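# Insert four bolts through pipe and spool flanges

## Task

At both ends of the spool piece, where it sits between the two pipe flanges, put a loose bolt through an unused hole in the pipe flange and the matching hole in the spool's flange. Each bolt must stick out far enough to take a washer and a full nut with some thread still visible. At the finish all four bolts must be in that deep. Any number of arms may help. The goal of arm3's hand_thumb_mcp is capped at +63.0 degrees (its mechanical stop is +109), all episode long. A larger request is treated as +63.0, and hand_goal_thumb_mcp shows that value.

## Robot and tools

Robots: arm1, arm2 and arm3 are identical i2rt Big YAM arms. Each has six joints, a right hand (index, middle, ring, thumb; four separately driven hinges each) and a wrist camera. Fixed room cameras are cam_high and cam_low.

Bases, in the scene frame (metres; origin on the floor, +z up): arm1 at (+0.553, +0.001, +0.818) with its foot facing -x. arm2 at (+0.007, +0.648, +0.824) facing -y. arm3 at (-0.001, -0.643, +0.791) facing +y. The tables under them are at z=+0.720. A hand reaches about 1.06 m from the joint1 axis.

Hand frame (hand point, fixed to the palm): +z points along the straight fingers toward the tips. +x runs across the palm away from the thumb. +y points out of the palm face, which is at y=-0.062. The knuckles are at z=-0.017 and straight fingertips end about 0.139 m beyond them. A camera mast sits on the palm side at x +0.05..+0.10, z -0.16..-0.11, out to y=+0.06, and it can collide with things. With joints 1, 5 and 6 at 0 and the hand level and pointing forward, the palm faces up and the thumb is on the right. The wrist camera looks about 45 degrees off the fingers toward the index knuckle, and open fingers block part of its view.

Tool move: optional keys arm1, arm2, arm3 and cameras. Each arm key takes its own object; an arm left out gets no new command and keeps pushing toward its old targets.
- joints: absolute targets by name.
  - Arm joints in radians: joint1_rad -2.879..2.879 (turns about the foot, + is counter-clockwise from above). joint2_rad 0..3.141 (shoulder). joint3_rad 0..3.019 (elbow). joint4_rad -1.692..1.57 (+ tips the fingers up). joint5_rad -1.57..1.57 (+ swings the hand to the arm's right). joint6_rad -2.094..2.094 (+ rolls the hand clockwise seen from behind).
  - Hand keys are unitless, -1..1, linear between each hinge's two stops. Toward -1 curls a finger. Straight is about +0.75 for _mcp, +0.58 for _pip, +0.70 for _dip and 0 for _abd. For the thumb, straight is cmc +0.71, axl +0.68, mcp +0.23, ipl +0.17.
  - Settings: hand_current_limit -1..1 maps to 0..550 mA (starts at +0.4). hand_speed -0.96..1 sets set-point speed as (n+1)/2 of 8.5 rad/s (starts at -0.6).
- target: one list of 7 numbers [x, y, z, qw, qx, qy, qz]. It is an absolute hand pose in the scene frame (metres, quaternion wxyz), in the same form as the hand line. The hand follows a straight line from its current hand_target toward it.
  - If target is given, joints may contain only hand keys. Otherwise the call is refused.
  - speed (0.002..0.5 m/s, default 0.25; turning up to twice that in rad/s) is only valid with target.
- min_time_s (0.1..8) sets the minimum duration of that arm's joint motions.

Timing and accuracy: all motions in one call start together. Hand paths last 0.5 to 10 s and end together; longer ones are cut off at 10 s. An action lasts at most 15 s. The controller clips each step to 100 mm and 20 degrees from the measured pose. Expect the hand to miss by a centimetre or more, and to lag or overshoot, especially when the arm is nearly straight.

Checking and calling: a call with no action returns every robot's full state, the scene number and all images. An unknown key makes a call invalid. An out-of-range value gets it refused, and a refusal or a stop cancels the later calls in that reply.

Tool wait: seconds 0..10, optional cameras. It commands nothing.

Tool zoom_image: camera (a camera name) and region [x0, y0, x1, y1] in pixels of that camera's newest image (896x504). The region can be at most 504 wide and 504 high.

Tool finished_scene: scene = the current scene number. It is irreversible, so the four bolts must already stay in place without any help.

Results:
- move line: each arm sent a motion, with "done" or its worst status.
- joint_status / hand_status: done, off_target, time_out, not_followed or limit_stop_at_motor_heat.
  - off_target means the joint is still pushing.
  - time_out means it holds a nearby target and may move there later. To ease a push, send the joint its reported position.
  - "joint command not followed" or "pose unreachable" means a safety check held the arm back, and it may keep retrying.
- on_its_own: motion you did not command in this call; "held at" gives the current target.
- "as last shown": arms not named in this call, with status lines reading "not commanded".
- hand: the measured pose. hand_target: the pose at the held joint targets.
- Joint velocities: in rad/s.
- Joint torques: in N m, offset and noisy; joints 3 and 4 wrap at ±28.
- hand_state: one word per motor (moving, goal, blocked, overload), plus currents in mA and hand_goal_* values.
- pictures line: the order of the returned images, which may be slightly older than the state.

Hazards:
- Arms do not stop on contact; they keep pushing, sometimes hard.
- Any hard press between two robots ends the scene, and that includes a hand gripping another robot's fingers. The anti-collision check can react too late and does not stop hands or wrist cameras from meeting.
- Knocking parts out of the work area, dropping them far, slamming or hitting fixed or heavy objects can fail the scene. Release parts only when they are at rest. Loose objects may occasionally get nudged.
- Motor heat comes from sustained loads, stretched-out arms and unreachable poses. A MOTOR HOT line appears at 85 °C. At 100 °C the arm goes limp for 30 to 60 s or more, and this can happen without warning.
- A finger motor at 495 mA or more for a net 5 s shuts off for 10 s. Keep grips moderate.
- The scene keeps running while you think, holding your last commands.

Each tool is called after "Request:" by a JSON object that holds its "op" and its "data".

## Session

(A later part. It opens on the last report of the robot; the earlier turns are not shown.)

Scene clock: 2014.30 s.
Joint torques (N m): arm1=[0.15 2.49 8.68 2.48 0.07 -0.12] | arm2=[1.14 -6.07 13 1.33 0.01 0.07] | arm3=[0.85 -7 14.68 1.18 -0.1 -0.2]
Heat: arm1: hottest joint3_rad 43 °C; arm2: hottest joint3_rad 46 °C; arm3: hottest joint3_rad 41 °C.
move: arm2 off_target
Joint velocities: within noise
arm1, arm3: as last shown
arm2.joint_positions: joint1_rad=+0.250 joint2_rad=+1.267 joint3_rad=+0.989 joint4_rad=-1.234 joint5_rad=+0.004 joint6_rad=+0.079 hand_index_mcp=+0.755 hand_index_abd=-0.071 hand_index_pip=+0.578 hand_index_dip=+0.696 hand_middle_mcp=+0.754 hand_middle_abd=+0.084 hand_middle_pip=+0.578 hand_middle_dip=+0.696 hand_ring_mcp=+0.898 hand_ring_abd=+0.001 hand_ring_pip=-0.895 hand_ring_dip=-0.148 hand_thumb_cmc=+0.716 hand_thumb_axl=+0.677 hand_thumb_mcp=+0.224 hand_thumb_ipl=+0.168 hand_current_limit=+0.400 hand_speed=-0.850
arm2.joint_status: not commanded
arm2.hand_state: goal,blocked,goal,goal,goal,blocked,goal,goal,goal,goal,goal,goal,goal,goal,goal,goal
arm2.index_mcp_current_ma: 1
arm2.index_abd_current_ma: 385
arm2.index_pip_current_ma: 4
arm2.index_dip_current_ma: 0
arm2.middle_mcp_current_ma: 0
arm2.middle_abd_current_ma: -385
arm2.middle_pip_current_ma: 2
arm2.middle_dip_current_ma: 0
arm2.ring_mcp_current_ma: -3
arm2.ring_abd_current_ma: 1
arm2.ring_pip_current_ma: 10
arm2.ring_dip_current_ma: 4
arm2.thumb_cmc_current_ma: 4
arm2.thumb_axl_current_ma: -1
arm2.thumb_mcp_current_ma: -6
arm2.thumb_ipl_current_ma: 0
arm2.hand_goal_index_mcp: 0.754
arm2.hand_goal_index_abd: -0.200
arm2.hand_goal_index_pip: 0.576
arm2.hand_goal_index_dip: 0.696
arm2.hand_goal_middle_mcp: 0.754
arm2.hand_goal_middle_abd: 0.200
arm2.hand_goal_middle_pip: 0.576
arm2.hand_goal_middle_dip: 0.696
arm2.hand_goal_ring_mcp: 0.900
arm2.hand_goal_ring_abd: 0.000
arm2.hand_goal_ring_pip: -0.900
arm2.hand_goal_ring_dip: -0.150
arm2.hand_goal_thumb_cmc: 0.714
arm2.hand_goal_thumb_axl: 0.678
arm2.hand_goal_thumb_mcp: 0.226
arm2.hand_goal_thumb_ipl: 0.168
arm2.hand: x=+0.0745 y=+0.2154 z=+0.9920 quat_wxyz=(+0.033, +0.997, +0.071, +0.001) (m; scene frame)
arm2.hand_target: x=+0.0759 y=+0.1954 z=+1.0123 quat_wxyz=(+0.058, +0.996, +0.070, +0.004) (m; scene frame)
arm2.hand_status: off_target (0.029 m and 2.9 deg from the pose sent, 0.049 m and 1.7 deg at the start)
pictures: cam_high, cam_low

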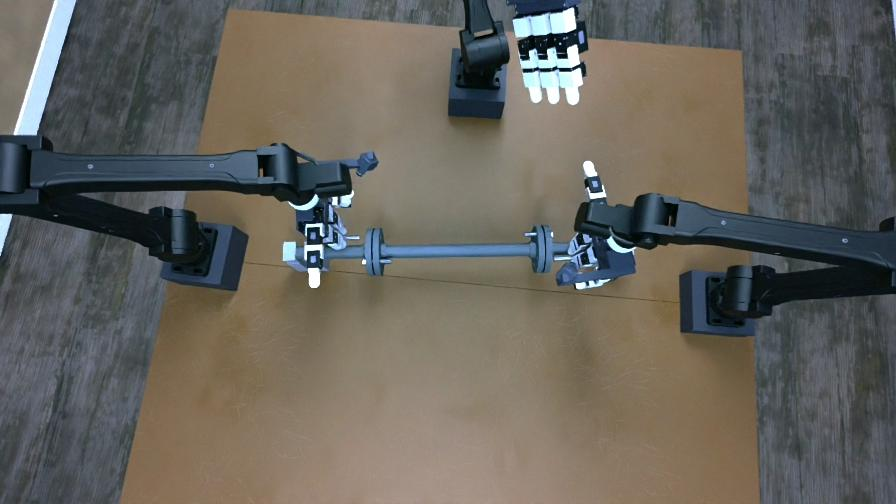

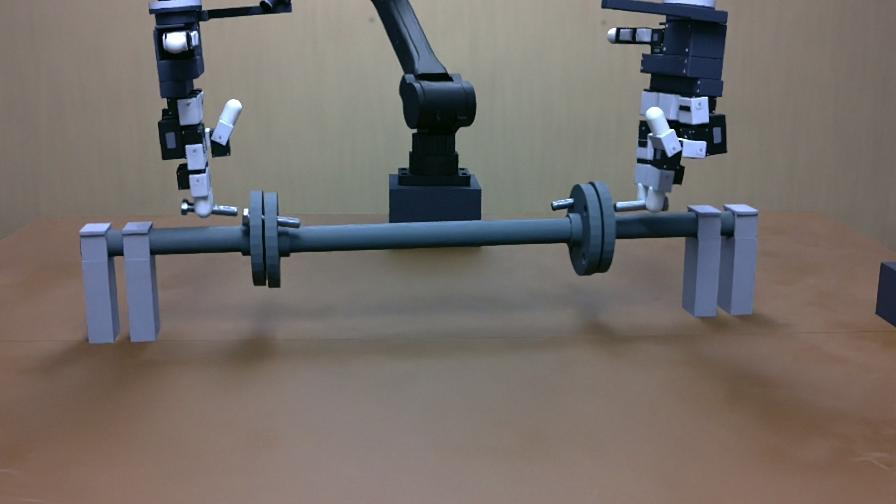

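Request:
{"op": "zoom_image", "data": {"camera": "cam_low", "region": [540, 175, 620, 235]}}

Request:
{"op": "zoom_image", "data": {"camera": "cam_low", "region": [240, 180, 320, 240]}}

Request:
{"op": "zoom_image", "data": {"camera": "cam_high", "region": [355, 220, 405, 280]}}

Scaled by 6.300.

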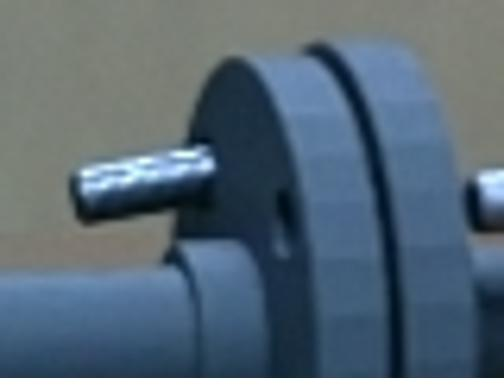

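Scaled by 6.300.

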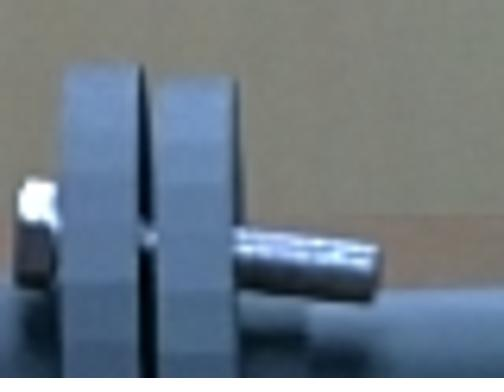

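Scaled by 8.400.

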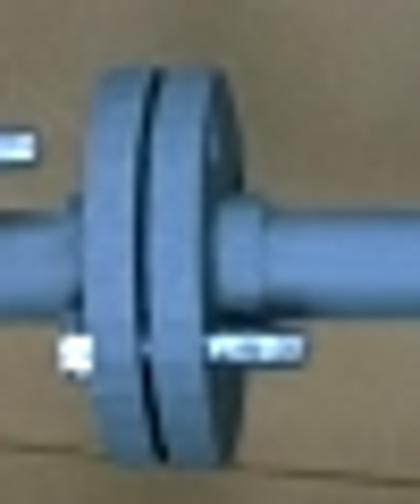

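Request:
{"op": "move", "data": {"arm2": {"joints": {"joint1_rad": 0.2605, "joint2_rad": 1.311, "joint3_rad": 1.063, "joint4_rad": -1.214}, "min_time_s": 2}, "cameras": ["cam_high", "cam_low"]}}

Request:
{"op": "zoom_image", "data": {"camera": "cam_high", "region": [345, 225, 385, 255]}}

Request:
{"op": "zoom_image", "data": {"camera": "cam_low", "region": [185, 180, 265, 240]}}

Scene clock: 2139.80 s.
Joint torques (N m): arm1=[0.15 2.49 8.66 2.48 0.06 -0.12] | arm2=[2.26 -6.36 13.05 1.36 0.01 0.07] | arm3=[0.91 -6.95 14.65 1.17 -0.1 -0.2]
Heat: arm1: hottest joint3_rad 43 °C; arm2: hottest joint3_rad 45 °C; arm3: hottest joint3_rad 41 °C.
move: arm2 done
Joint velocities: within noise
arm1, arm3: as last shown
arm2.joint_positions: joint1_rad=+0.253 joint2_rad=+1.298 joint3_rad=+1.013 joint4_rad=-1.226 joint5_rad=+0.004 joint6_rad=+0.079 hand_index_mcp=+0.755 hand_index_abd=-0.071 hand_index_pip=+0.578 hand_index_dip=+0.696 hand_middle_mcp=+0.754 hand_middle_abd=+0.084 hand_middle_pip=+0.578 hand_middle_dip=+0.696 hand_ring_mcp=+0.898 hand_ring_abd=+0.001 hand_ring_pip=-0.895 hand_ring_dip=-0.148 hand_thumb_cmc=+0.716 hand_thumb_axl=+0.677 hand_thumb_mcp=+0.224 hand_thumb_ipl=+0.168 hand_current_limit=+0.400 hand_speed=-0.850
arm2.joint_status: all done
arm2.hand_state: goal,blocked,goal,goal,goal,blocked,goal,goal,goal,goal,goal,goal,goal,goal,goal,goal
arm2.index_mcp_current_ma: 1
arm2.index_abd_current_ma: 385
arm2.index_pip_current_ma: 4
arm2.index_dip_current_ma: 0
arm2.middle_mcp_current_ma: 0
arm2.middle_abd_current_ma: -385
arm2.middle_pip_current_ma: 2
arm2.middle_dip_current_ma: 0
arm2.ring_mcp_current_ma: -3
arm2.ring_abd_current_ma: 1
arm2.ring_pip_current_ma: 10
arm2.ring_dip_current_ma: 4
arm2.thumb_cmc_current_ma: 4
arm2.thumb_axl_current_ma: -1
arm2.thumb_mcp_current_ma: -6
arm2.thumb_ipl_current_ma: 0
arm2.hand_goal_index_mcp: 0.754
arm2.hand_goal_index_abd: -0.200
arm2.hand_goal_index_pip: 0.576
arm2.hand_goal_index_dip: 0.696
arm2.hand_goal_middle_mcp: 0.754
arm2.hand_goal_middle_abd: 0.200
arm2.hand_goal_middle_pip: 0.576
arm2.hand_goal_middle_dip: 0.696
arm2.hand_goal_ring_mcp: 0.900
arm2.hand_goal_ring_abd: 0.000
arm2.hand_goal_ring_pip: -0.900
arm2.hand_goal_ring_dip: -0.150
arm2.hand_goal_thumb_cmc: 0.714
arm2.hand_goal_thumb_axl: 0.678
arm2.hand_goal_thumb_mcp: 0.226
arm2.hand_goal_thumb_ipl: 0.168
arm2.hand: x=+0.0782 y=+0.2044 z=+0.9908 quat_wxyz=(+0.033, +0.997, +0.073, +0.001) (m; scene frame)
arm2.hand_target: x=+0.0863 y=+0.1849 z=+1.0104 quat_wxyz=(+0.058, +0.995, +0.078, +0.004) (m; scene frame)
arm2.hand_status: not commanded
pictures: cam_high, cam_low

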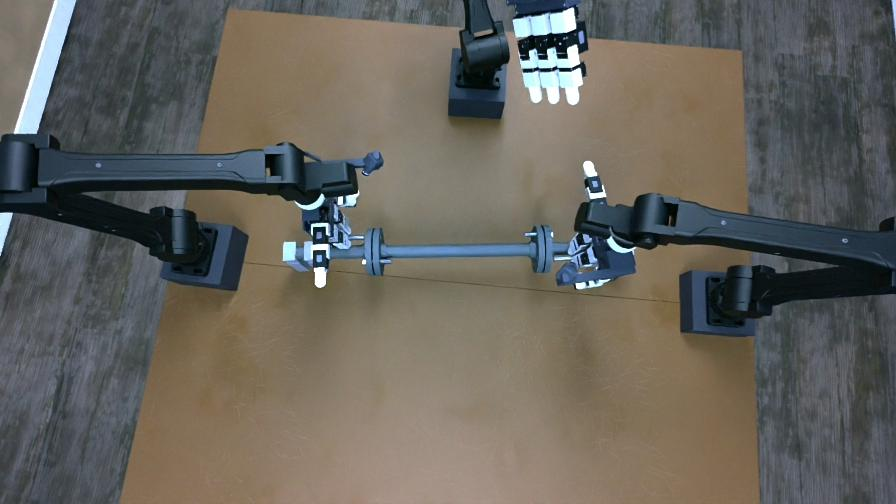

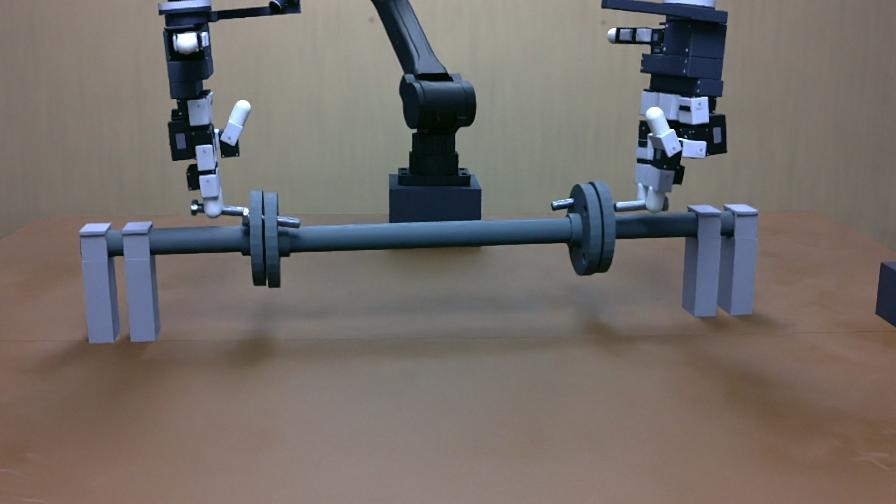

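Scaled by 12.600.

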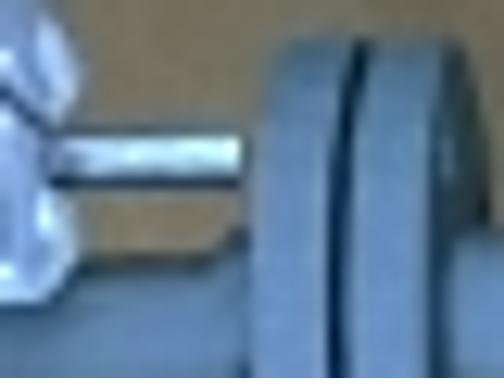

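Scaled by 6.300.

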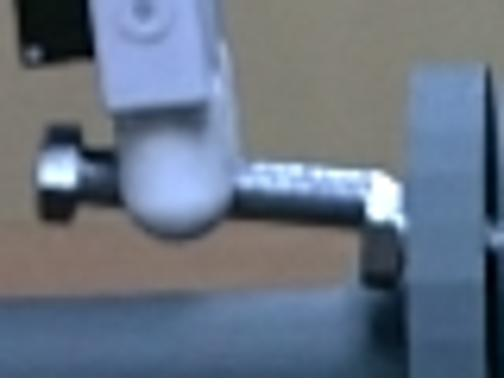

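Request:
{"op": "move", "data": {"arm2": {"joints": {"joint2_rad": 1.320, "joint3_rad": 1.0755}, "min_time_s": 1.5}, "cameras": ["cam_high", "cam_low"]}}

Request:
{"op": "zoom_image", "data": {"camera": "cam_high", "region": [345, 225, 385, 255]}}

Request:
{"op": "zoom_image", "data": {"camera": "cam_low", "region": [215, 195, 265, 225]}}

Scene clock: 2165.13 s.
Joint torques (N m): arm1=[0.21 2.43 8.66 2.47 0.06 -0.12] | arm2=[2.26 -6.48 13.07 1.37 0.01 0.07] | arm3=[0.85 -7 14.67 1.16 -0.11 -0.21]
Heat: arm1: hottest joint3_rad 43 °C; arm2: hottest joint3_rad 43 °C; arm3: hottest joint3_rad 41 °C.
move: arm2 done
Joint velocities: within noise
arm1, arm3: as last shown
arm2.joint_positions: joint1_rad=+0.253 joint2_rad=+1.306 joint3_rad=+1.025 joint4_rad=-1.226 joint5_rad=+0.004 joint6_rad=+0.079 hand_index_mcp=+0.755 hand_index_abd=-0.071 hand_index_pip=+0.578 hand_index_dip=+0.696 hand_middle_mcp=+0.754 hand_middle_abd=+0.084 hand_middle_pip=+0.578 hand_middle_dip=+0.696 hand_ring_mcp=+0.898 hand_ring_abd=+0.001 hand_ring_pip=-0.895 hand_ring_dip=-0.148 hand_thumb_cmc=+0.716 hand_thumb_axl=+0.677 hand_thumb_mcp=+0.224 hand_thumb_ipl=+0.168 hand_current_limit=+0.400 hand_speed=-0.850
arm2.joint_status: all done
arm2.hand_state: goal,blocked,goal,goal,goal,blocked,goal,goal,goal,goal,goal,goal,goal,goal,goal,goal
arm2.index_mcp_current_ma: 1
arm2.index_abd_current_ma: 385
arm2.index_pip_current_ma: 4
arm2.index_dip_current_ma: 0
arm2.middle_mcp_current_ma: 0
arm2.middle_abd_current_ma: -385
arm2.middle_pip_current_ma: 2
arm2.middle_dip_current_ma: 0
arm2.ring_mcp_current_ma: -3
arm2.ring_abd_current_ma: 1
arm2.ring_pip_current_ma: 10
arm2.ring_dip_current_ma: 4
arm2.thumb_cmc_current_ma: 4
arm2.thumb_axl_current_ma: -1
arm2.thumb_mcp_current_ma: -6
arm2.thumb_ipl_current_ma: 0
arm2.hand_goal_index_mcp: 0.754
arm2.hand_goal_index_abd: -0.200
arm2.hand_goal_index_pip: 0.576
arm2.hand_goal_index_dip: 0.696
arm2.hand_goal_middle_mcp: 0.754
arm2.hand_goal_middle_abd: 0.200
arm2.hand_goal_middle_pip: 0.576
arm2.hand_goal_middle_dip: 0.696
arm2.hand_goal_ring_mcp: 0.900
arm2.hand_goal_ring_abd: 0.000
arm2.hand_goal_ring_pip: -0.900
arm2.hand_goal_ring_dip: -0.150
arm2.hand_goal_thumb_cmc: 0.714
arm2.hand_goal_thumb_axl: 0.678
arm2.hand_goal_thumb_mcp: 0.226
arm2.hand_goal_thumb_ipl: 0.168
arm2.hand: x=+0.0792 y=+0.2000 z=+0.9929 quat_wxyz=(+0.035, +0.997, +0.073, +0.001) (m; scene frame)
arm2.hand_target: x=+0.0873 y=+0.1805 z=+1.0123 quat_wxyz=(+0.060, +0.995, +0.078, +0.005) (m; scene frame)
arm2.hand_status: not commanded
pictures: cam_high, cam_low

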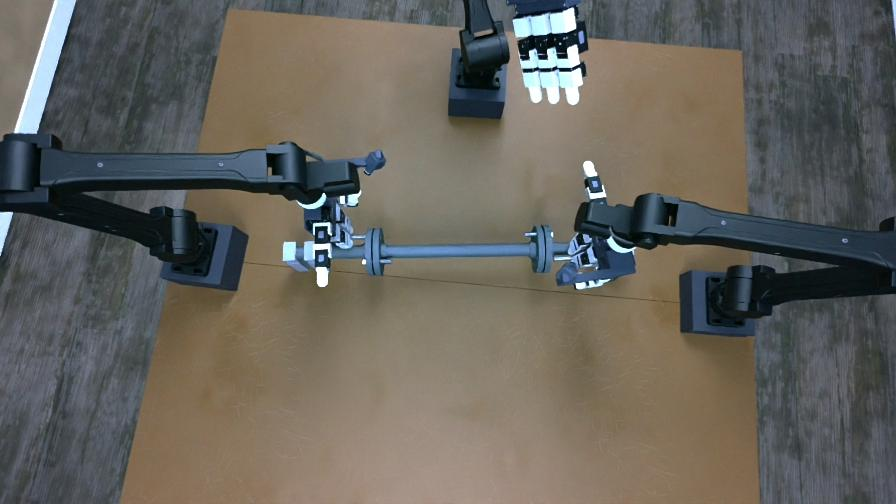

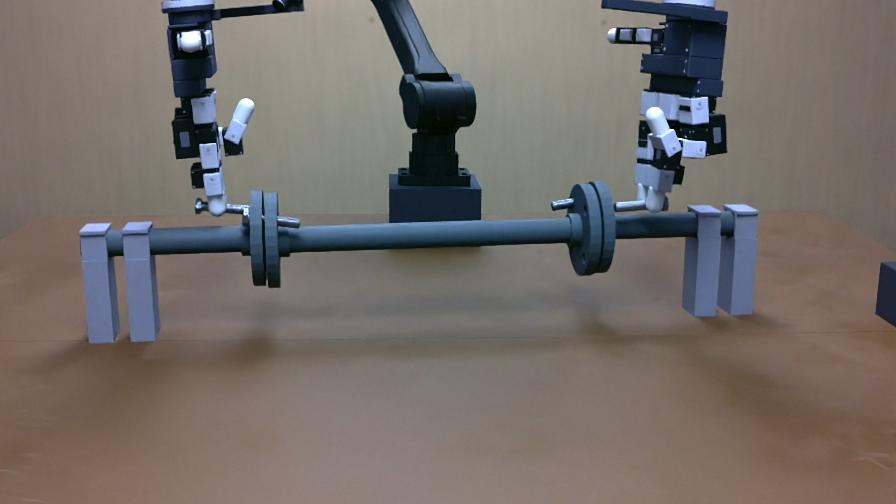

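Scaled by 12.600.

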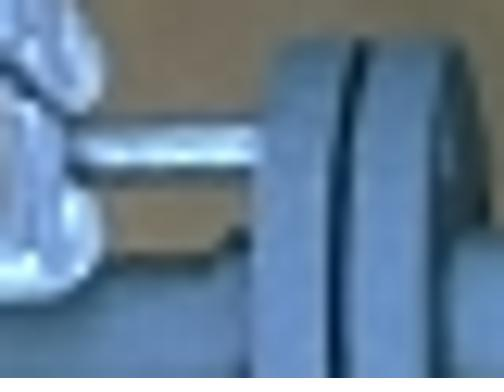

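Scaled by 10.080.

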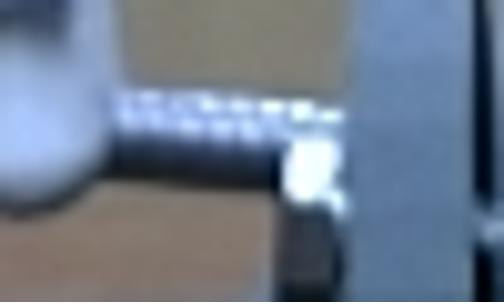

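Request:
{"op": "move", "data": {"arm2": {"joints": {"joint1_rad": 0.2416, "joint3_rad": 1.0765}, "min_time_s": 1.5}, "cameras": ["cam_high", "cam_low"]}}

Request:
{"op": "zoom_image", "data": {"camera": "cam_high", "region": [345, 225, 385, 255]}}

Request:
{"op": "zoom_image", "data": {"camera": "cam_low", "region": [215, 195, 265, 225]}}

Scene clock: 2183.57 s.
Joint torques (N m): arm1=[0.21 2.49 8.68 2.48 0.06 -0.12] | arm2=[1.14 -6.48 13.16 1.37 0.01 0.07] | arm3=[0.91 -7 14.67 1.16 -0.1 -0.2]
Heat: arm1: hottest joint3_rad 43 °C; arm2: hottest joint3_rad 44 °C; arm3: hottest joint3_rad 41 °C.
move: arm2 done
Joint velocities: within noise
arm1, arm3: as last shown
arm2.joint_positions: joint1_rad=+0.249 joint2_rad=+1.306 joint3_rad=+1.025 joint4_rad=-1.226 joint5_rad=+0.004 joint6_rad=+0.079 hand_index_mcp=+0.755 hand_index_abd=-0.071 hand_index_pip=+0.578 hand_index_dip=+0.696 hand_middle_mcp=+0.754 hand_middle_abd=+0.084 hand_middle_pip=+0.578 hand_middle_dip=+0.696 hand_ring_mcp=+0.898 hand_ring_abd=+0.001 hand_ring_pip=-0.895 hand_ring_dip=-0.148 hand_thumb_cmc=+0.716 hand_thumb_axl=+0.677 hand_thumb_mcp=+0.224 hand_thumb_ipl=+0.168 hand_current_limit=+0.400 hand_speed=-0.850
arm2.joint_status: all done
arm2.hand_state: goal,blocked,goal,goal,goal,blocked,goal,goal,goal,goal,goal,goal,goal,goal,goal,goal
arm2.index_mcp_current_ma: 1
arm2.index_abd_current_ma: 385
arm2.index_pip_current_ma: 4
arm2.index_dip_current_ma: 0
arm2.middle_mcp_current_ma: 0
arm2.middle_abd_current_ma: -385
arm2.middle_pip_current_ma: 2
arm2.middle_dip_current_ma: 0
arm2.ring_mcp_current_ma: -3
arm2.ring_abd_current_ma: 1
arm2.ring_pip_current_ma: 10
arm2.ring_dip_current_ma: 4
arm2.thumb_cmc_current_ma: 4
arm2.thumb_axl_current_ma: -1
arm2.thumb_mcp_current_ma: -6
arm2.thumb_ipl_current_ma: 0
arm2.hand_goal_index_mcp: 0.754
arm2.hand_goal_index_abd: -0.200
arm2.hand_goal_index_pip: 0.576
arm2.hand_goal_index_dip: 0.696
arm2.hand_goal_middle_mcp: 0.754
arm2.hand_goal_middle_abd: 0.200
arm2.hand_goal_middle_pip: 0.576
arm2.hand_goal_middle_dip: 0.696
arm2.hand_goal_ring_mcp: 0.900
arm2.hand_goal_ring_abd: 0.000
arm2.hand_goal_ring_pip: -0.900
arm2.hand_goal_ring_dip: -0.150
arm2.hand_goal_thumb_cmc: 0.714
arm2.hand_goal_thumb_axl: 0.678
arm2.hand_goal_thumb_mcp: 0.226
arm2.hand_goal_thumb_ipl: 0.168
arm2.hand: x=+0.0773 y=+0.1997 z=+0.9929 quat_wxyz=(+0.035, +0.997, +0.071, +0.001) (m; scene frame)
arm2.hand_target: x=+0.0787 y=+0.1788 z=+1.0128 quat_wxyz=(+0.060, +0.996, +0.069, +0.004) (m; scene frame)
arm2.hand_status: not commanded
pictures: cam_high, cam_low

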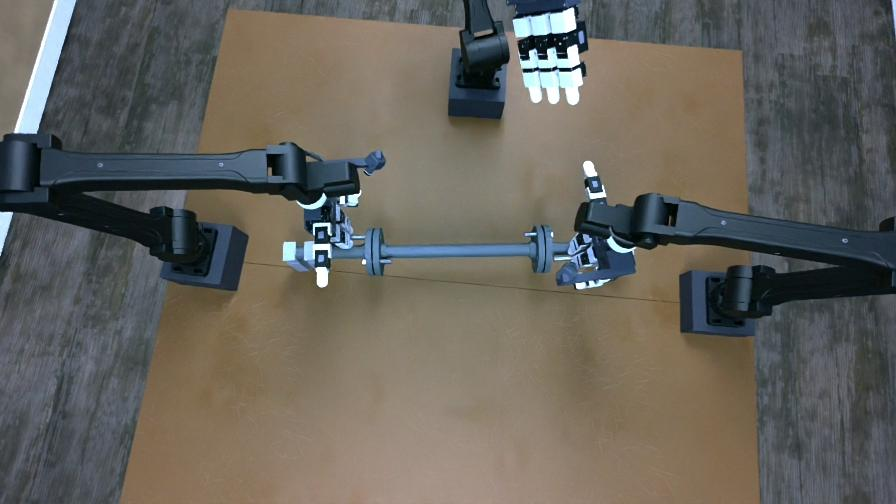

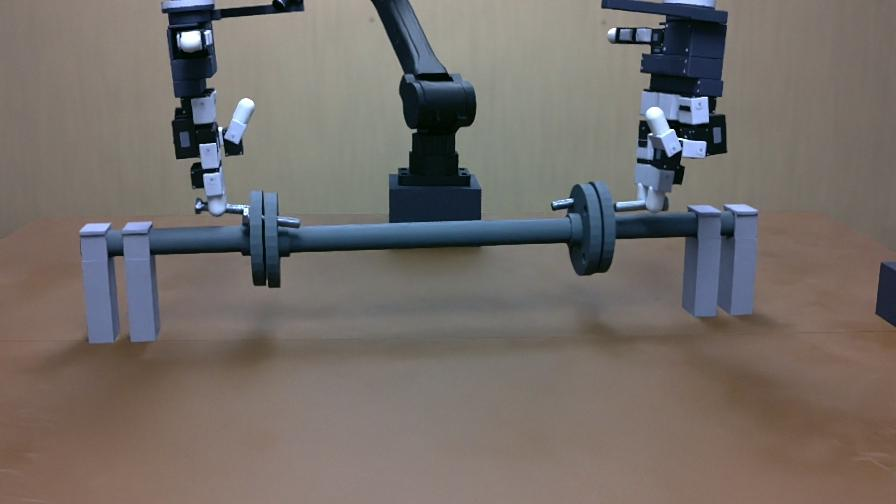

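Scaled by 12.600.

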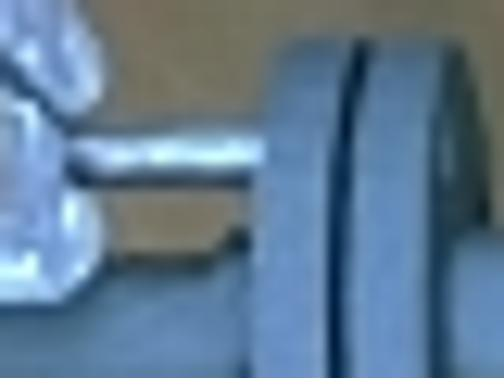

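Scaled by 10.080.

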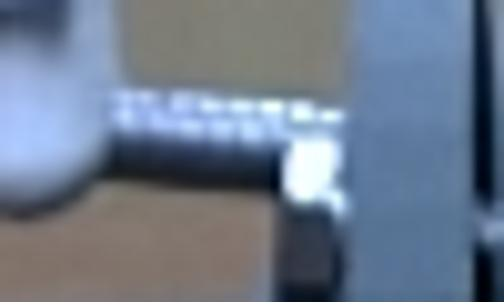

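Request:
{"op": "move", "data": {"arm2": {"joints": {"joint2_rad": 1.330, "joint3_rad": 1.086}, "min_time_s": 1.5}, "cameras": ["cam_high", "cam_low"]}}

Request:
{"op": "zoom_image", "data": {"camera": "cam_high", "region": [345, 225, 385, 255]}}

Request:
{"op": "zoom_image", "data": {"camera": "cam_low", "region": [185, 180, 265, 240]}}

Scene clock: 2191.73 s.
Joint torques (N m): arm1=[0.15 2.49 8.68 2.47 0.07 -0.12] | arm2=[1.14 -6.59 13.08 1.37 0.01 0.07] | arm3=[0.91 -6.95 14.65 1.17 -0.1 -0.21]
Heat: arm1: hottest joint3_rad 44 °C; arm2: hottest joint3_rad 44 °C; arm3: hottest joint3_rad 41 °C.
move: arm2 done
Joint velocities: within noise
arm1, arm3: as last shown
arm2.joint_positions: joint1_rad=+0.249 joint2_rad=+1.316 joint3_rad=+1.035 joint4_rad=-1.226 joint5_rad=+0.004 joint6_rad=+0.079 hand_index_mcp=+0.755 hand_index_abd=-0.071 hand_index_pip=+0.578 hand_index_dip=+0.696 hand_middle_mcp=+0.754 hand_middle_abd=+0.084 hand_middle_pip=+0.578 hand_middle_dip=+0.696 hand_ring_mcp=+0.898 hand_ring_abd=+0.001 hand_ring_pip=-0.895 hand_ring_dip=-0.148 hand_thumb_cmc=+0.716 hand_thumb_axl=+0.677 hand_thumb_mcp=+0.224 hand_thumb_ipl=+0.168 hand_current_limit=+0.400 hand_speed=-0.850
arm2.joint_status: all done
arm2.hand_state: goal,blocked,goal,goal,goal,blocked,goal,goal,goal,goal,goal,goal,goal,goal,goal,goal
arm2.index_mcp_current_ma: 1
arm2.index_abd_current_ma: 385
arm2.index_pip_current_ma: 4
arm2.index_dip_current_ma: 0
arm2.middle_mcp_current_ma: 0
arm2.middle_abd_current_ma: -385
arm2.middle_pip_current_ma: 2
arm2.middle_dip_current_ma: 0
arm2.ring_mcp_current_ma: -3
arm2.ring_abd_current_ma: 1
arm2.ring_pip_current_ma: 10
arm2.ring_dip_current_ma: 4
arm2.thumb_cmc_current_ma: 4
arm2.thumb_axl_current_ma: -1
arm2.thumb_mcp_current_ma: -6
arm2.thumb_ipl_current_ma: 0
arm2.hand_goal_index_mcp: 0.754
arm2.hand_goal_index_abd: -0.200
arm2.hand_goal_index_pip: 0.576
arm2.hand_goal_index_dip: 0.696
arm2.hand_goal_middle_mcp: 0.754
arm2.hand_goal_middle_abd: 0.200
arm2.hand_goal_middle_pip: 0.576
arm2.hand_goal_middle_dip: 0.696
arm2.hand_goal_ring_mcp: 0.900
arm2.hand_goal_ring_abd: 0.000
arm2.hand_goal_ring_pip: -0.900
arm2.hand_goal_ring_dip: -0.150
arm2.hand_goal_thumb_cmc: 0.714
arm2.hand_goal_thumb_axl: 0.678
arm2.hand_goal_thumb_mcp: 0.226
arm2.hand_goal_thumb_ipl: 0.168
arm2.hand: x=+0.0782 y=+0.1958 z=+0.9934 quat_wxyz=(+0.035, +0.997, +0.071, +0.001) (m; scene frame)
arm2.hand_target: x=+0.0795 y=+0.1753 z=+1.0128 quat_wxyz=(+0.060, +0.996, +0.069, +0.004) (m; scene frame)
arm2.hand_status: not commanded
pictures: cam_high, cam_low

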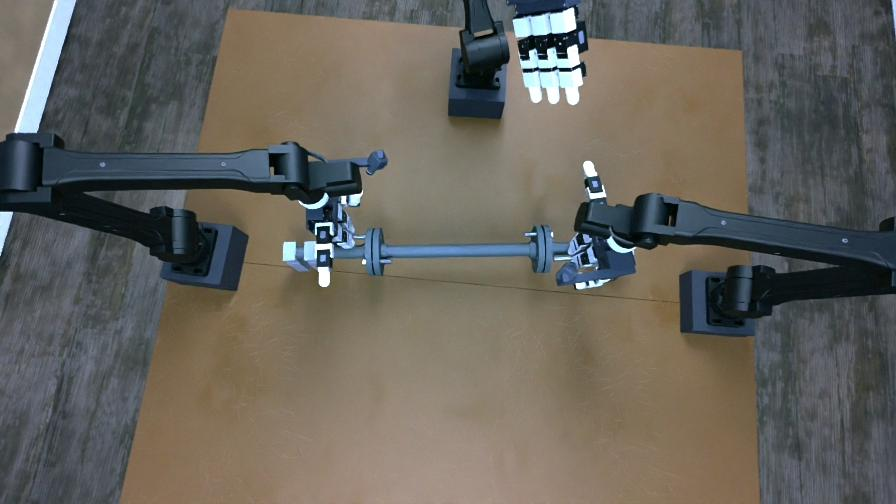

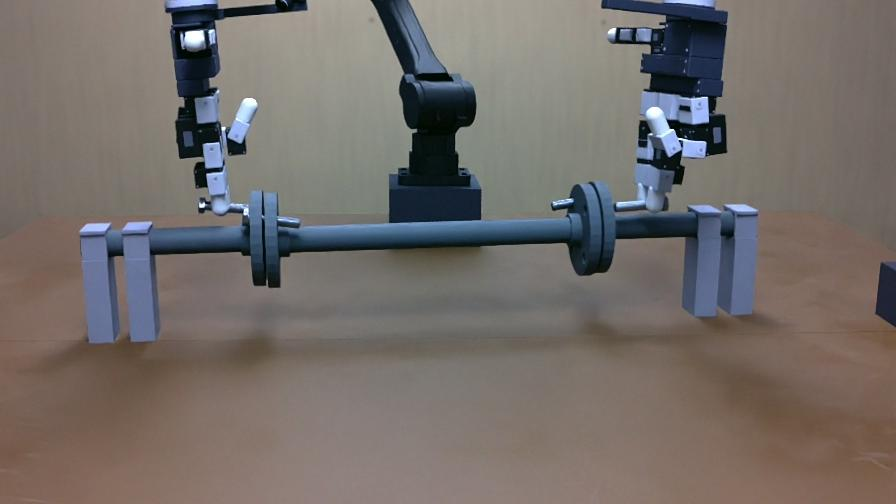

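Scaled by 12.600.

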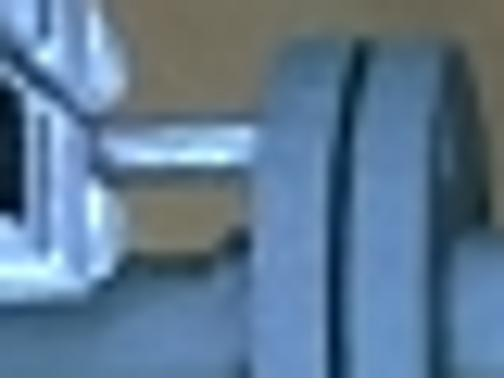

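Scaled by 6.300.

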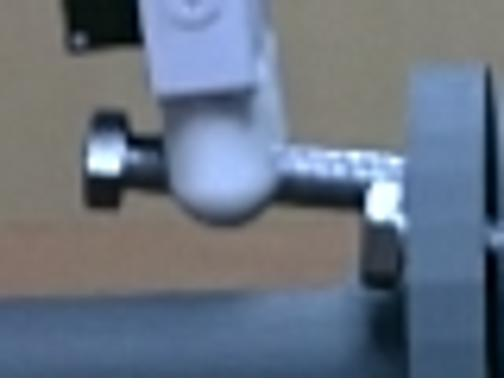

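Request:
{"op": "move", "data": {"arm2": {"joints": {"joint1_rad": 0.2392, "joint2_rad": 1.3335}, "min_time_s": 1.0}, "cameras": ["cam_high", "cam_low"]}}

Request:
{"op": "zoom_image", "data": {"camera": "cam_high", "region": [345, 225, 385, 255]}}

Request:
{"op": "zoom_image", "data": {"camera": "cam_low", "region": [185, 180, 265, 240]}}

Scene clock: 2207.43 s.
Joint torques (N m): arm1=[0.15 2.49 8.68 2.47 0.06 -0.12] | arm2=[1.08 -6.65 13.05 1.37 0.01 0.07] | arm3=[0.85 -6.95 14.65 1.17 -0.1 -0.2]
Heat: arm1: hottest joint3_rad 44 °C; arm2: hottest joint3_rad 43 °C; arm3: hottest joint3_rad 41 °C.
move: arm2 done
Joint velocities: within noise
arm1, arm3: as last shown
arm2.joint_positions: joint1_rad=+0.247 joint2_rad=+1.319 joint3_rad=+1.035 joint4_rad=-1.226 joint5_rad=+0.004 joint6_rad=+0.079 hand_index_mcp=+0.755 hand_index_abd=-0.071 hand_index_pip=+0.578 hand_index_dip=+0.696 hand_middle_mcp=+0.754 hand_middle_abd=+0.084 hand_middle_pip=+0.578 hand_middle_dip=+0.696 hand_ring_mcp=+0.898 hand_ring_abd=+0.001 hand_ring_pip=-0.895 hand_ring_dip=-0.148 hand_thumb_cmc=+0.716 hand_thumb_axl=+0.677 hand_thumb_mcp=+0.224 hand_thumb_ipl=+0.168 hand_current_limit=+0.400 hand_speed=-0.850
arm2.joint_status: all done
arm2.hand_state: goal,blocked,goal,goal,goal,blocked,goal,goal,goal,goal,goal,goal,goal,goal,goal,goal
arm2.index_mcp_current_ma: 1
arm2.index_abd_current_ma: 385
arm2.index_pip_current_ma: 3
arm2.index_dip_current_ma: 0
arm2.middle_mcp_current_ma: 0
arm2.middle_abd_current_ma: -385
arm2.middle_pip_current_ma: 2
arm2.middle_dip_current_ma: 0
arm2.ring_mcp_current_ma: -3
arm2.ring_abd_current_ma: 1
arm2.ring_pip_current_ma: 10
arm2.ring_dip_current_ma: 4
arm2.thumb_cmc_current_ma: 4
arm2.thumb_axl_current_ma: -1
arm2.thumb_mcp_current_ma: -6
arm2.thumb_ipl_current_ma: 0
arm2.hand_goal_index_mcp: 0.754
arm2.hand_goal_index_abd: -0.200
arm2.hand_goal_index_pip: 0.576
arm2.hand_goal_index_dip: 0.696
arm2.hand_goal_middle_mcp: 0.754
arm2.hand_goal_middle_abd: 0.200
arm2.hand_goal_middle_pip: 0.576
arm2.hand_goal_middle_dip: 0.696
arm2.hand_goal_ring_mcp: 0.900
arm2.hand_goal_ring_abd: 0.000
arm2.hand_goal_ring_pip: -0.900
arm2.hand_goal_ring_dip: -0.150
arm2.hand_goal_thumb_cmc: 0.714
arm2.hand_goal_thumb_axl: 0.678
arm2.hand_goal_thumb_mcp: 0.226
arm2.hand_goal_thumb_ipl: 0.168
arm2.hand: x=+0.0771 y=+0.1955 z=+0.9921 quat_wxyz=(+0.034, +0.997, +0.070, +0.001) (m; scene frame)
arm2.hand_target: x=+0.0782 y=+0.1749 z=+1.0113 quat_wxyz=(+0.058, +0.996, +0.067, +0.004) (m; scene frame)
arm2.hand_status: not commanded
pictures: cam_high, cam_low

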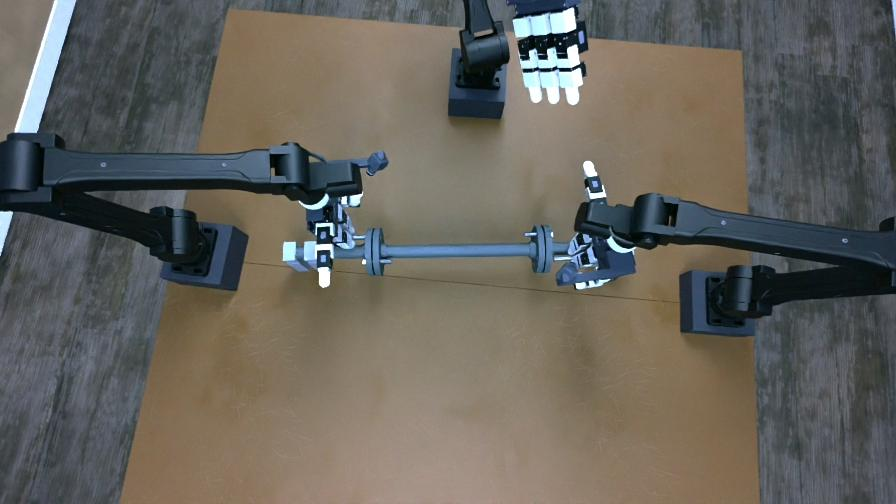

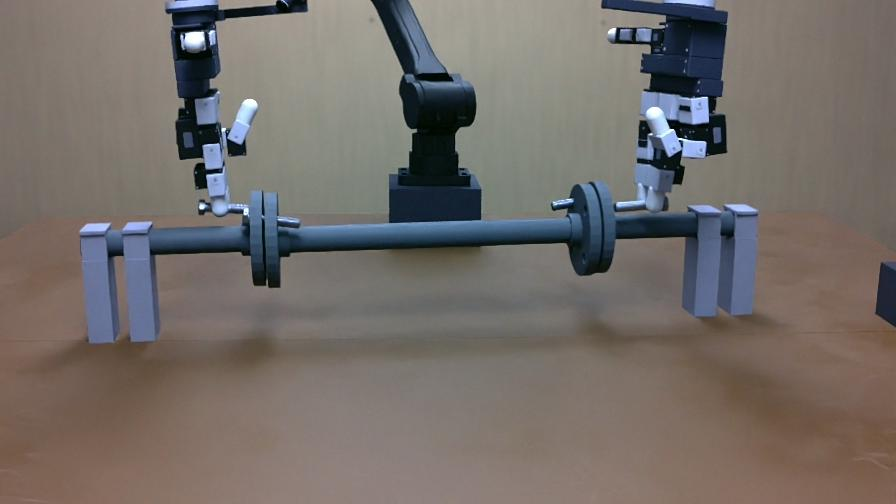

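Scaled by 12.600.

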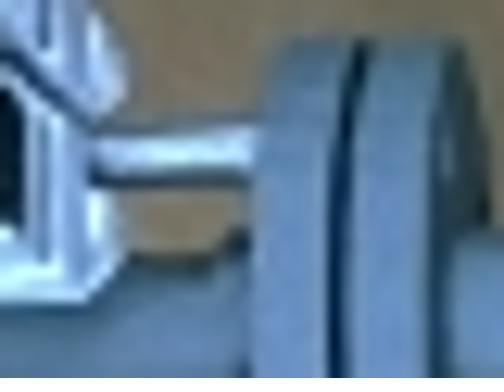

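Scaled by 6.300.

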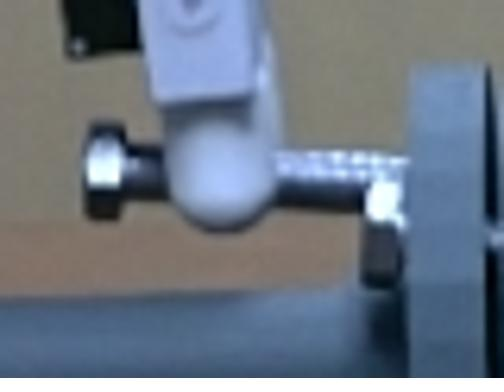

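Request:
{"op": "move", "data": {"arm2": {"joints": {"joint2_rad": 1.344, "joint3_rad": 1.0945}, "min_time_s": 1.5}, "cameras": ["cam_high", "cam_low"]}}

Request:
{"op": "zoom_image", "data": {"camera": "cam_high", "region": [345, 225, 385, 255]}}

Request:
{"op": "zoom_image", "data": {"camera": "cam_low", "region": [185, 180, 265, 240]}}

Scene clock: 2216.17 s.
Joint torques (N m): arm1=[0.15 2.43 8.68 2.48 0.06 -0.12] | arm2=[1.08 -6.77 13.03 1.37 0.01 0.07] | arm3=[0.91 -6.95 14.64 1.17 -0.11 -0.2]
Heat: arm1: hottest joint3_rad 44 °C; arm2: hottest joint3_rad 43 °C; arm3: hottest joint3_rad 42 °C.
move: arm2 done
Joint velocities: within noise
arm1.joint_positions: joint1_rad=+0.351 joint2_rad=+0.611 joint3_rad=+1.333 joint4_rad=-1.370 joint5_rad=-0.067 joint6_rad=+1.161 hand_index_mcp=+0.753 hand_index_abd=+0.000 hand_index_pip=+0.577 hand_index_dip=+0.696 hand_middle_mcp=+0.753 hand_middle_abd=+0.000 hand_middle_pip=+0.577 hand_middle_dip=+0.696 hand_ring_mcp=+0.753 hand_ring_abd=+0.000 hand_ring_pip=+0.577 hand_ring_dip=+0.696 hand_thumb_cmc=+0.714 hand_thumb_axl=+0.677 hand_thumb_mcp=+0.225 hand_thumb_ipl=+0.168 hand_current_limit=+0.400 hand_speed=-0.600
arm1.joint_status: not commanded
arm1.hand_state: goal,goal,goal,goal,goal,goal,goal,goal,goal,goal,goal,goal,goal,goal,goal,goal
arm1.index_mcp_current_ma: 0
arm1.index_abd_current_ma: 0
arm1.index_pip_current_ma: 0
arm1.index_dip_current_ma: 0
arm1.middle_mcp_current_ma: 0
arm1.middle_abd_current_ma: 0
arm1.middle_pip_current_ma: 0
arm1.middle_dip_current_ma: 0
arm1.ring_mcp_current_ma: 0
arm1.ring_abd_current_ma: 0
arm1.ring_pip_current_ma: 0
arm1.ring_dip_current_ma: 0
arm1.thumb_cmc_current_ma: 0
arm1.thumb_axl_current_ma: 0
arm1.thumb_mcp_current_ma: 0
arm1.thumb_ipl_current_ma: 0
arm1.hand_goal_index_mcp: 0.754
arm1.hand_goal_index_abd: 0.000
arm1.hand_goal_index_pip: 0.576
arm1.hand_goal_index_dip: 0.696
arm1.hand_goal_middle_mcp: 0.754
arm1.hand_goal_middle_abd: 0.000
arm1.hand_goal_middle_pip: 0.576
arm1.hand_goal_middle_dip: 0.696
arm1.hand_goal_ring_mcp: 0.754
arm1.hand_goal_ring_abd: 0.000
arm1.hand_goal_ring_pip: 0.576
arm1.hand_goal_ring_dip: 0.696
arm1.hand_goal_thumb_cmc: 0.714
arm1.hand_goal_thumb_axl: 0.678
arm1.hand_goal_thumb_mcp: 0.226
arm1.hand_goal_thumb_ipl: 0.168
arm1.hand: x=+0.2935 y=-0.0272 z=+1.3305 quat_wxyz=(+0.441, +0.361, -0.821, +0.019) (m; scene frame)
arm1.hand_target: x=+0.2953 y=-0.0266 z=+1.3425 quat_wxyz=(+0.453, +0.360, -0.816, +0.019) (m; scene frame)
arm1.hand_status: not commanded
arm2.joint_positions: joint1_rad=+0.247 joint2_rad=+1.330 joint3_rad=+1.044 joint4_rad=-1.226 joint5_rad=+0.004 joint6_rad=+0.079 hand_index_mcp=+0.755 hand_index_abd=-0.071 hand_index_pip=+0.578 hand_index_dip=+0.696 hand_middle_mcp=+0.754 hand_middle_abd=+0.084 hand_middle_pip=+0.578 hand_middle_dip=+0.696 hand_ring_mcp=+0.898 hand_ring_abd=+0.001 hand_ring_pip=-0.895 hand_ring_dip=-0.148 hand_thumb_cmc=+0.716 hand_thumb_axl=+0.677 hand_thumb_mcp=+0.224 hand_thumb_ipl=+0.168 hand_current_limit=+0.400 hand_speed=-0.850
arm2.joint_status: all done
arm2.hand_state: goal,blocked,goal,goal,goal,blocked,goal,goal,goal,goal,goal,goal,goal,goal,goal,goal
arm2.index_mcp_current_ma: 1
arm2.index_abd_current_ma: 385
arm2.index_pip_current_ma: 3
arm2.index_dip_current_ma: 0
arm2.middle_mcp_current_ma: 0
arm2.middle_abd_current_ma: -385
arm2.middle_pip_current_ma: 2
arm2.middle_dip_current_ma: 0
arm2.ring_mcp_current_ma: -3
arm2.ring_abd_current_ma: 1
arm2.ring_pip_current_ma: 10
arm2.ring_dip_current_ma: 4
arm2.thumb_cmc_current_ma: 4
arm2.thumb_axl_current_ma: -1
arm2.thumb_mcp_current_ma: -6
arm2.thumb_ipl_current_ma: 0
arm2.hand_goal_index_mcp: 0.754
arm2.hand_goal_index_abd: -0.200
arm2.hand_goal_index_pip: 0.576
arm2.hand_goal_index_dip: 0.696
arm2.hand_goal_middle_mcp: 0.754
arm2.hand_goal_middle_abd: 0.200
arm2.hand_goal_middle_pip: 0.576
arm2.hand_goal_middle_dip: 0.696
arm2.hand_goal_ring_mcp: 0.900
arm2.hand_goal_ring_abd: 0.000
arm2.hand_goal_ring_pip: -0.900
arm2.hand_goal_ring_dip: -0.150
arm2.hand_goal_thumb_cmc: 0.714
arm2.hand_goal_thumb_axl: 0.678
arm2.hand_goal_thumb_mcp: 0.226
arm2.hand_goal_thumb_ipl: 0.168
arm2.hand: x=+0.0779 y=+0.1921 z=+0.9917 quat_wxyz=(+0.033, +0.997, +0.070, +0.001) (m; scene frame)
arm2.hand_target: x=+0.0790 y=+0.1714 z=+1.0106 quat_wxyz=(+0.057, +0.996, +0.068, +0.004) (m; scene frame)
arm2.hand_status: not commanded
arm3: as last shown
pictures: cam_high, cam_low

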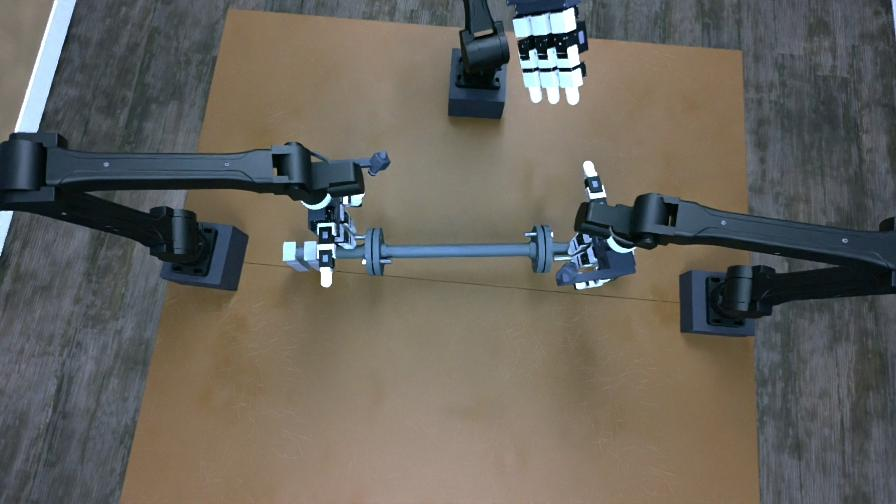

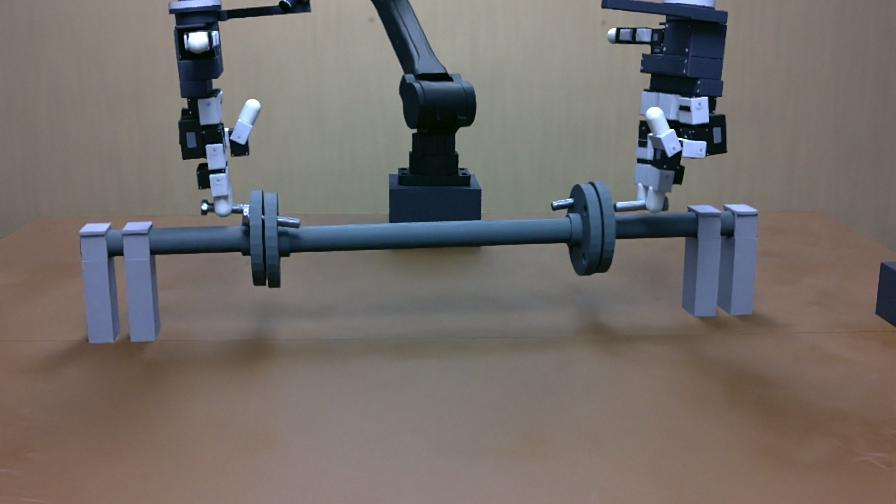

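Scaled by 12.600.

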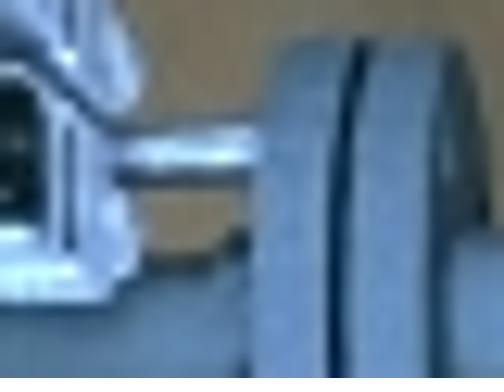

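Scaled by 6.300.

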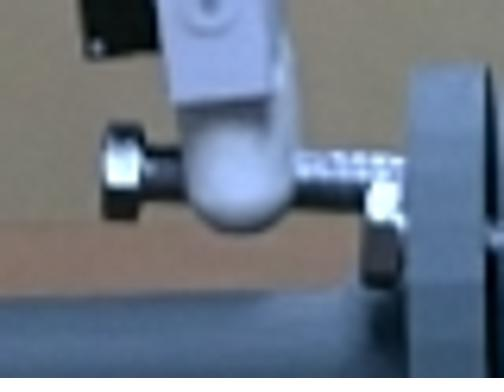

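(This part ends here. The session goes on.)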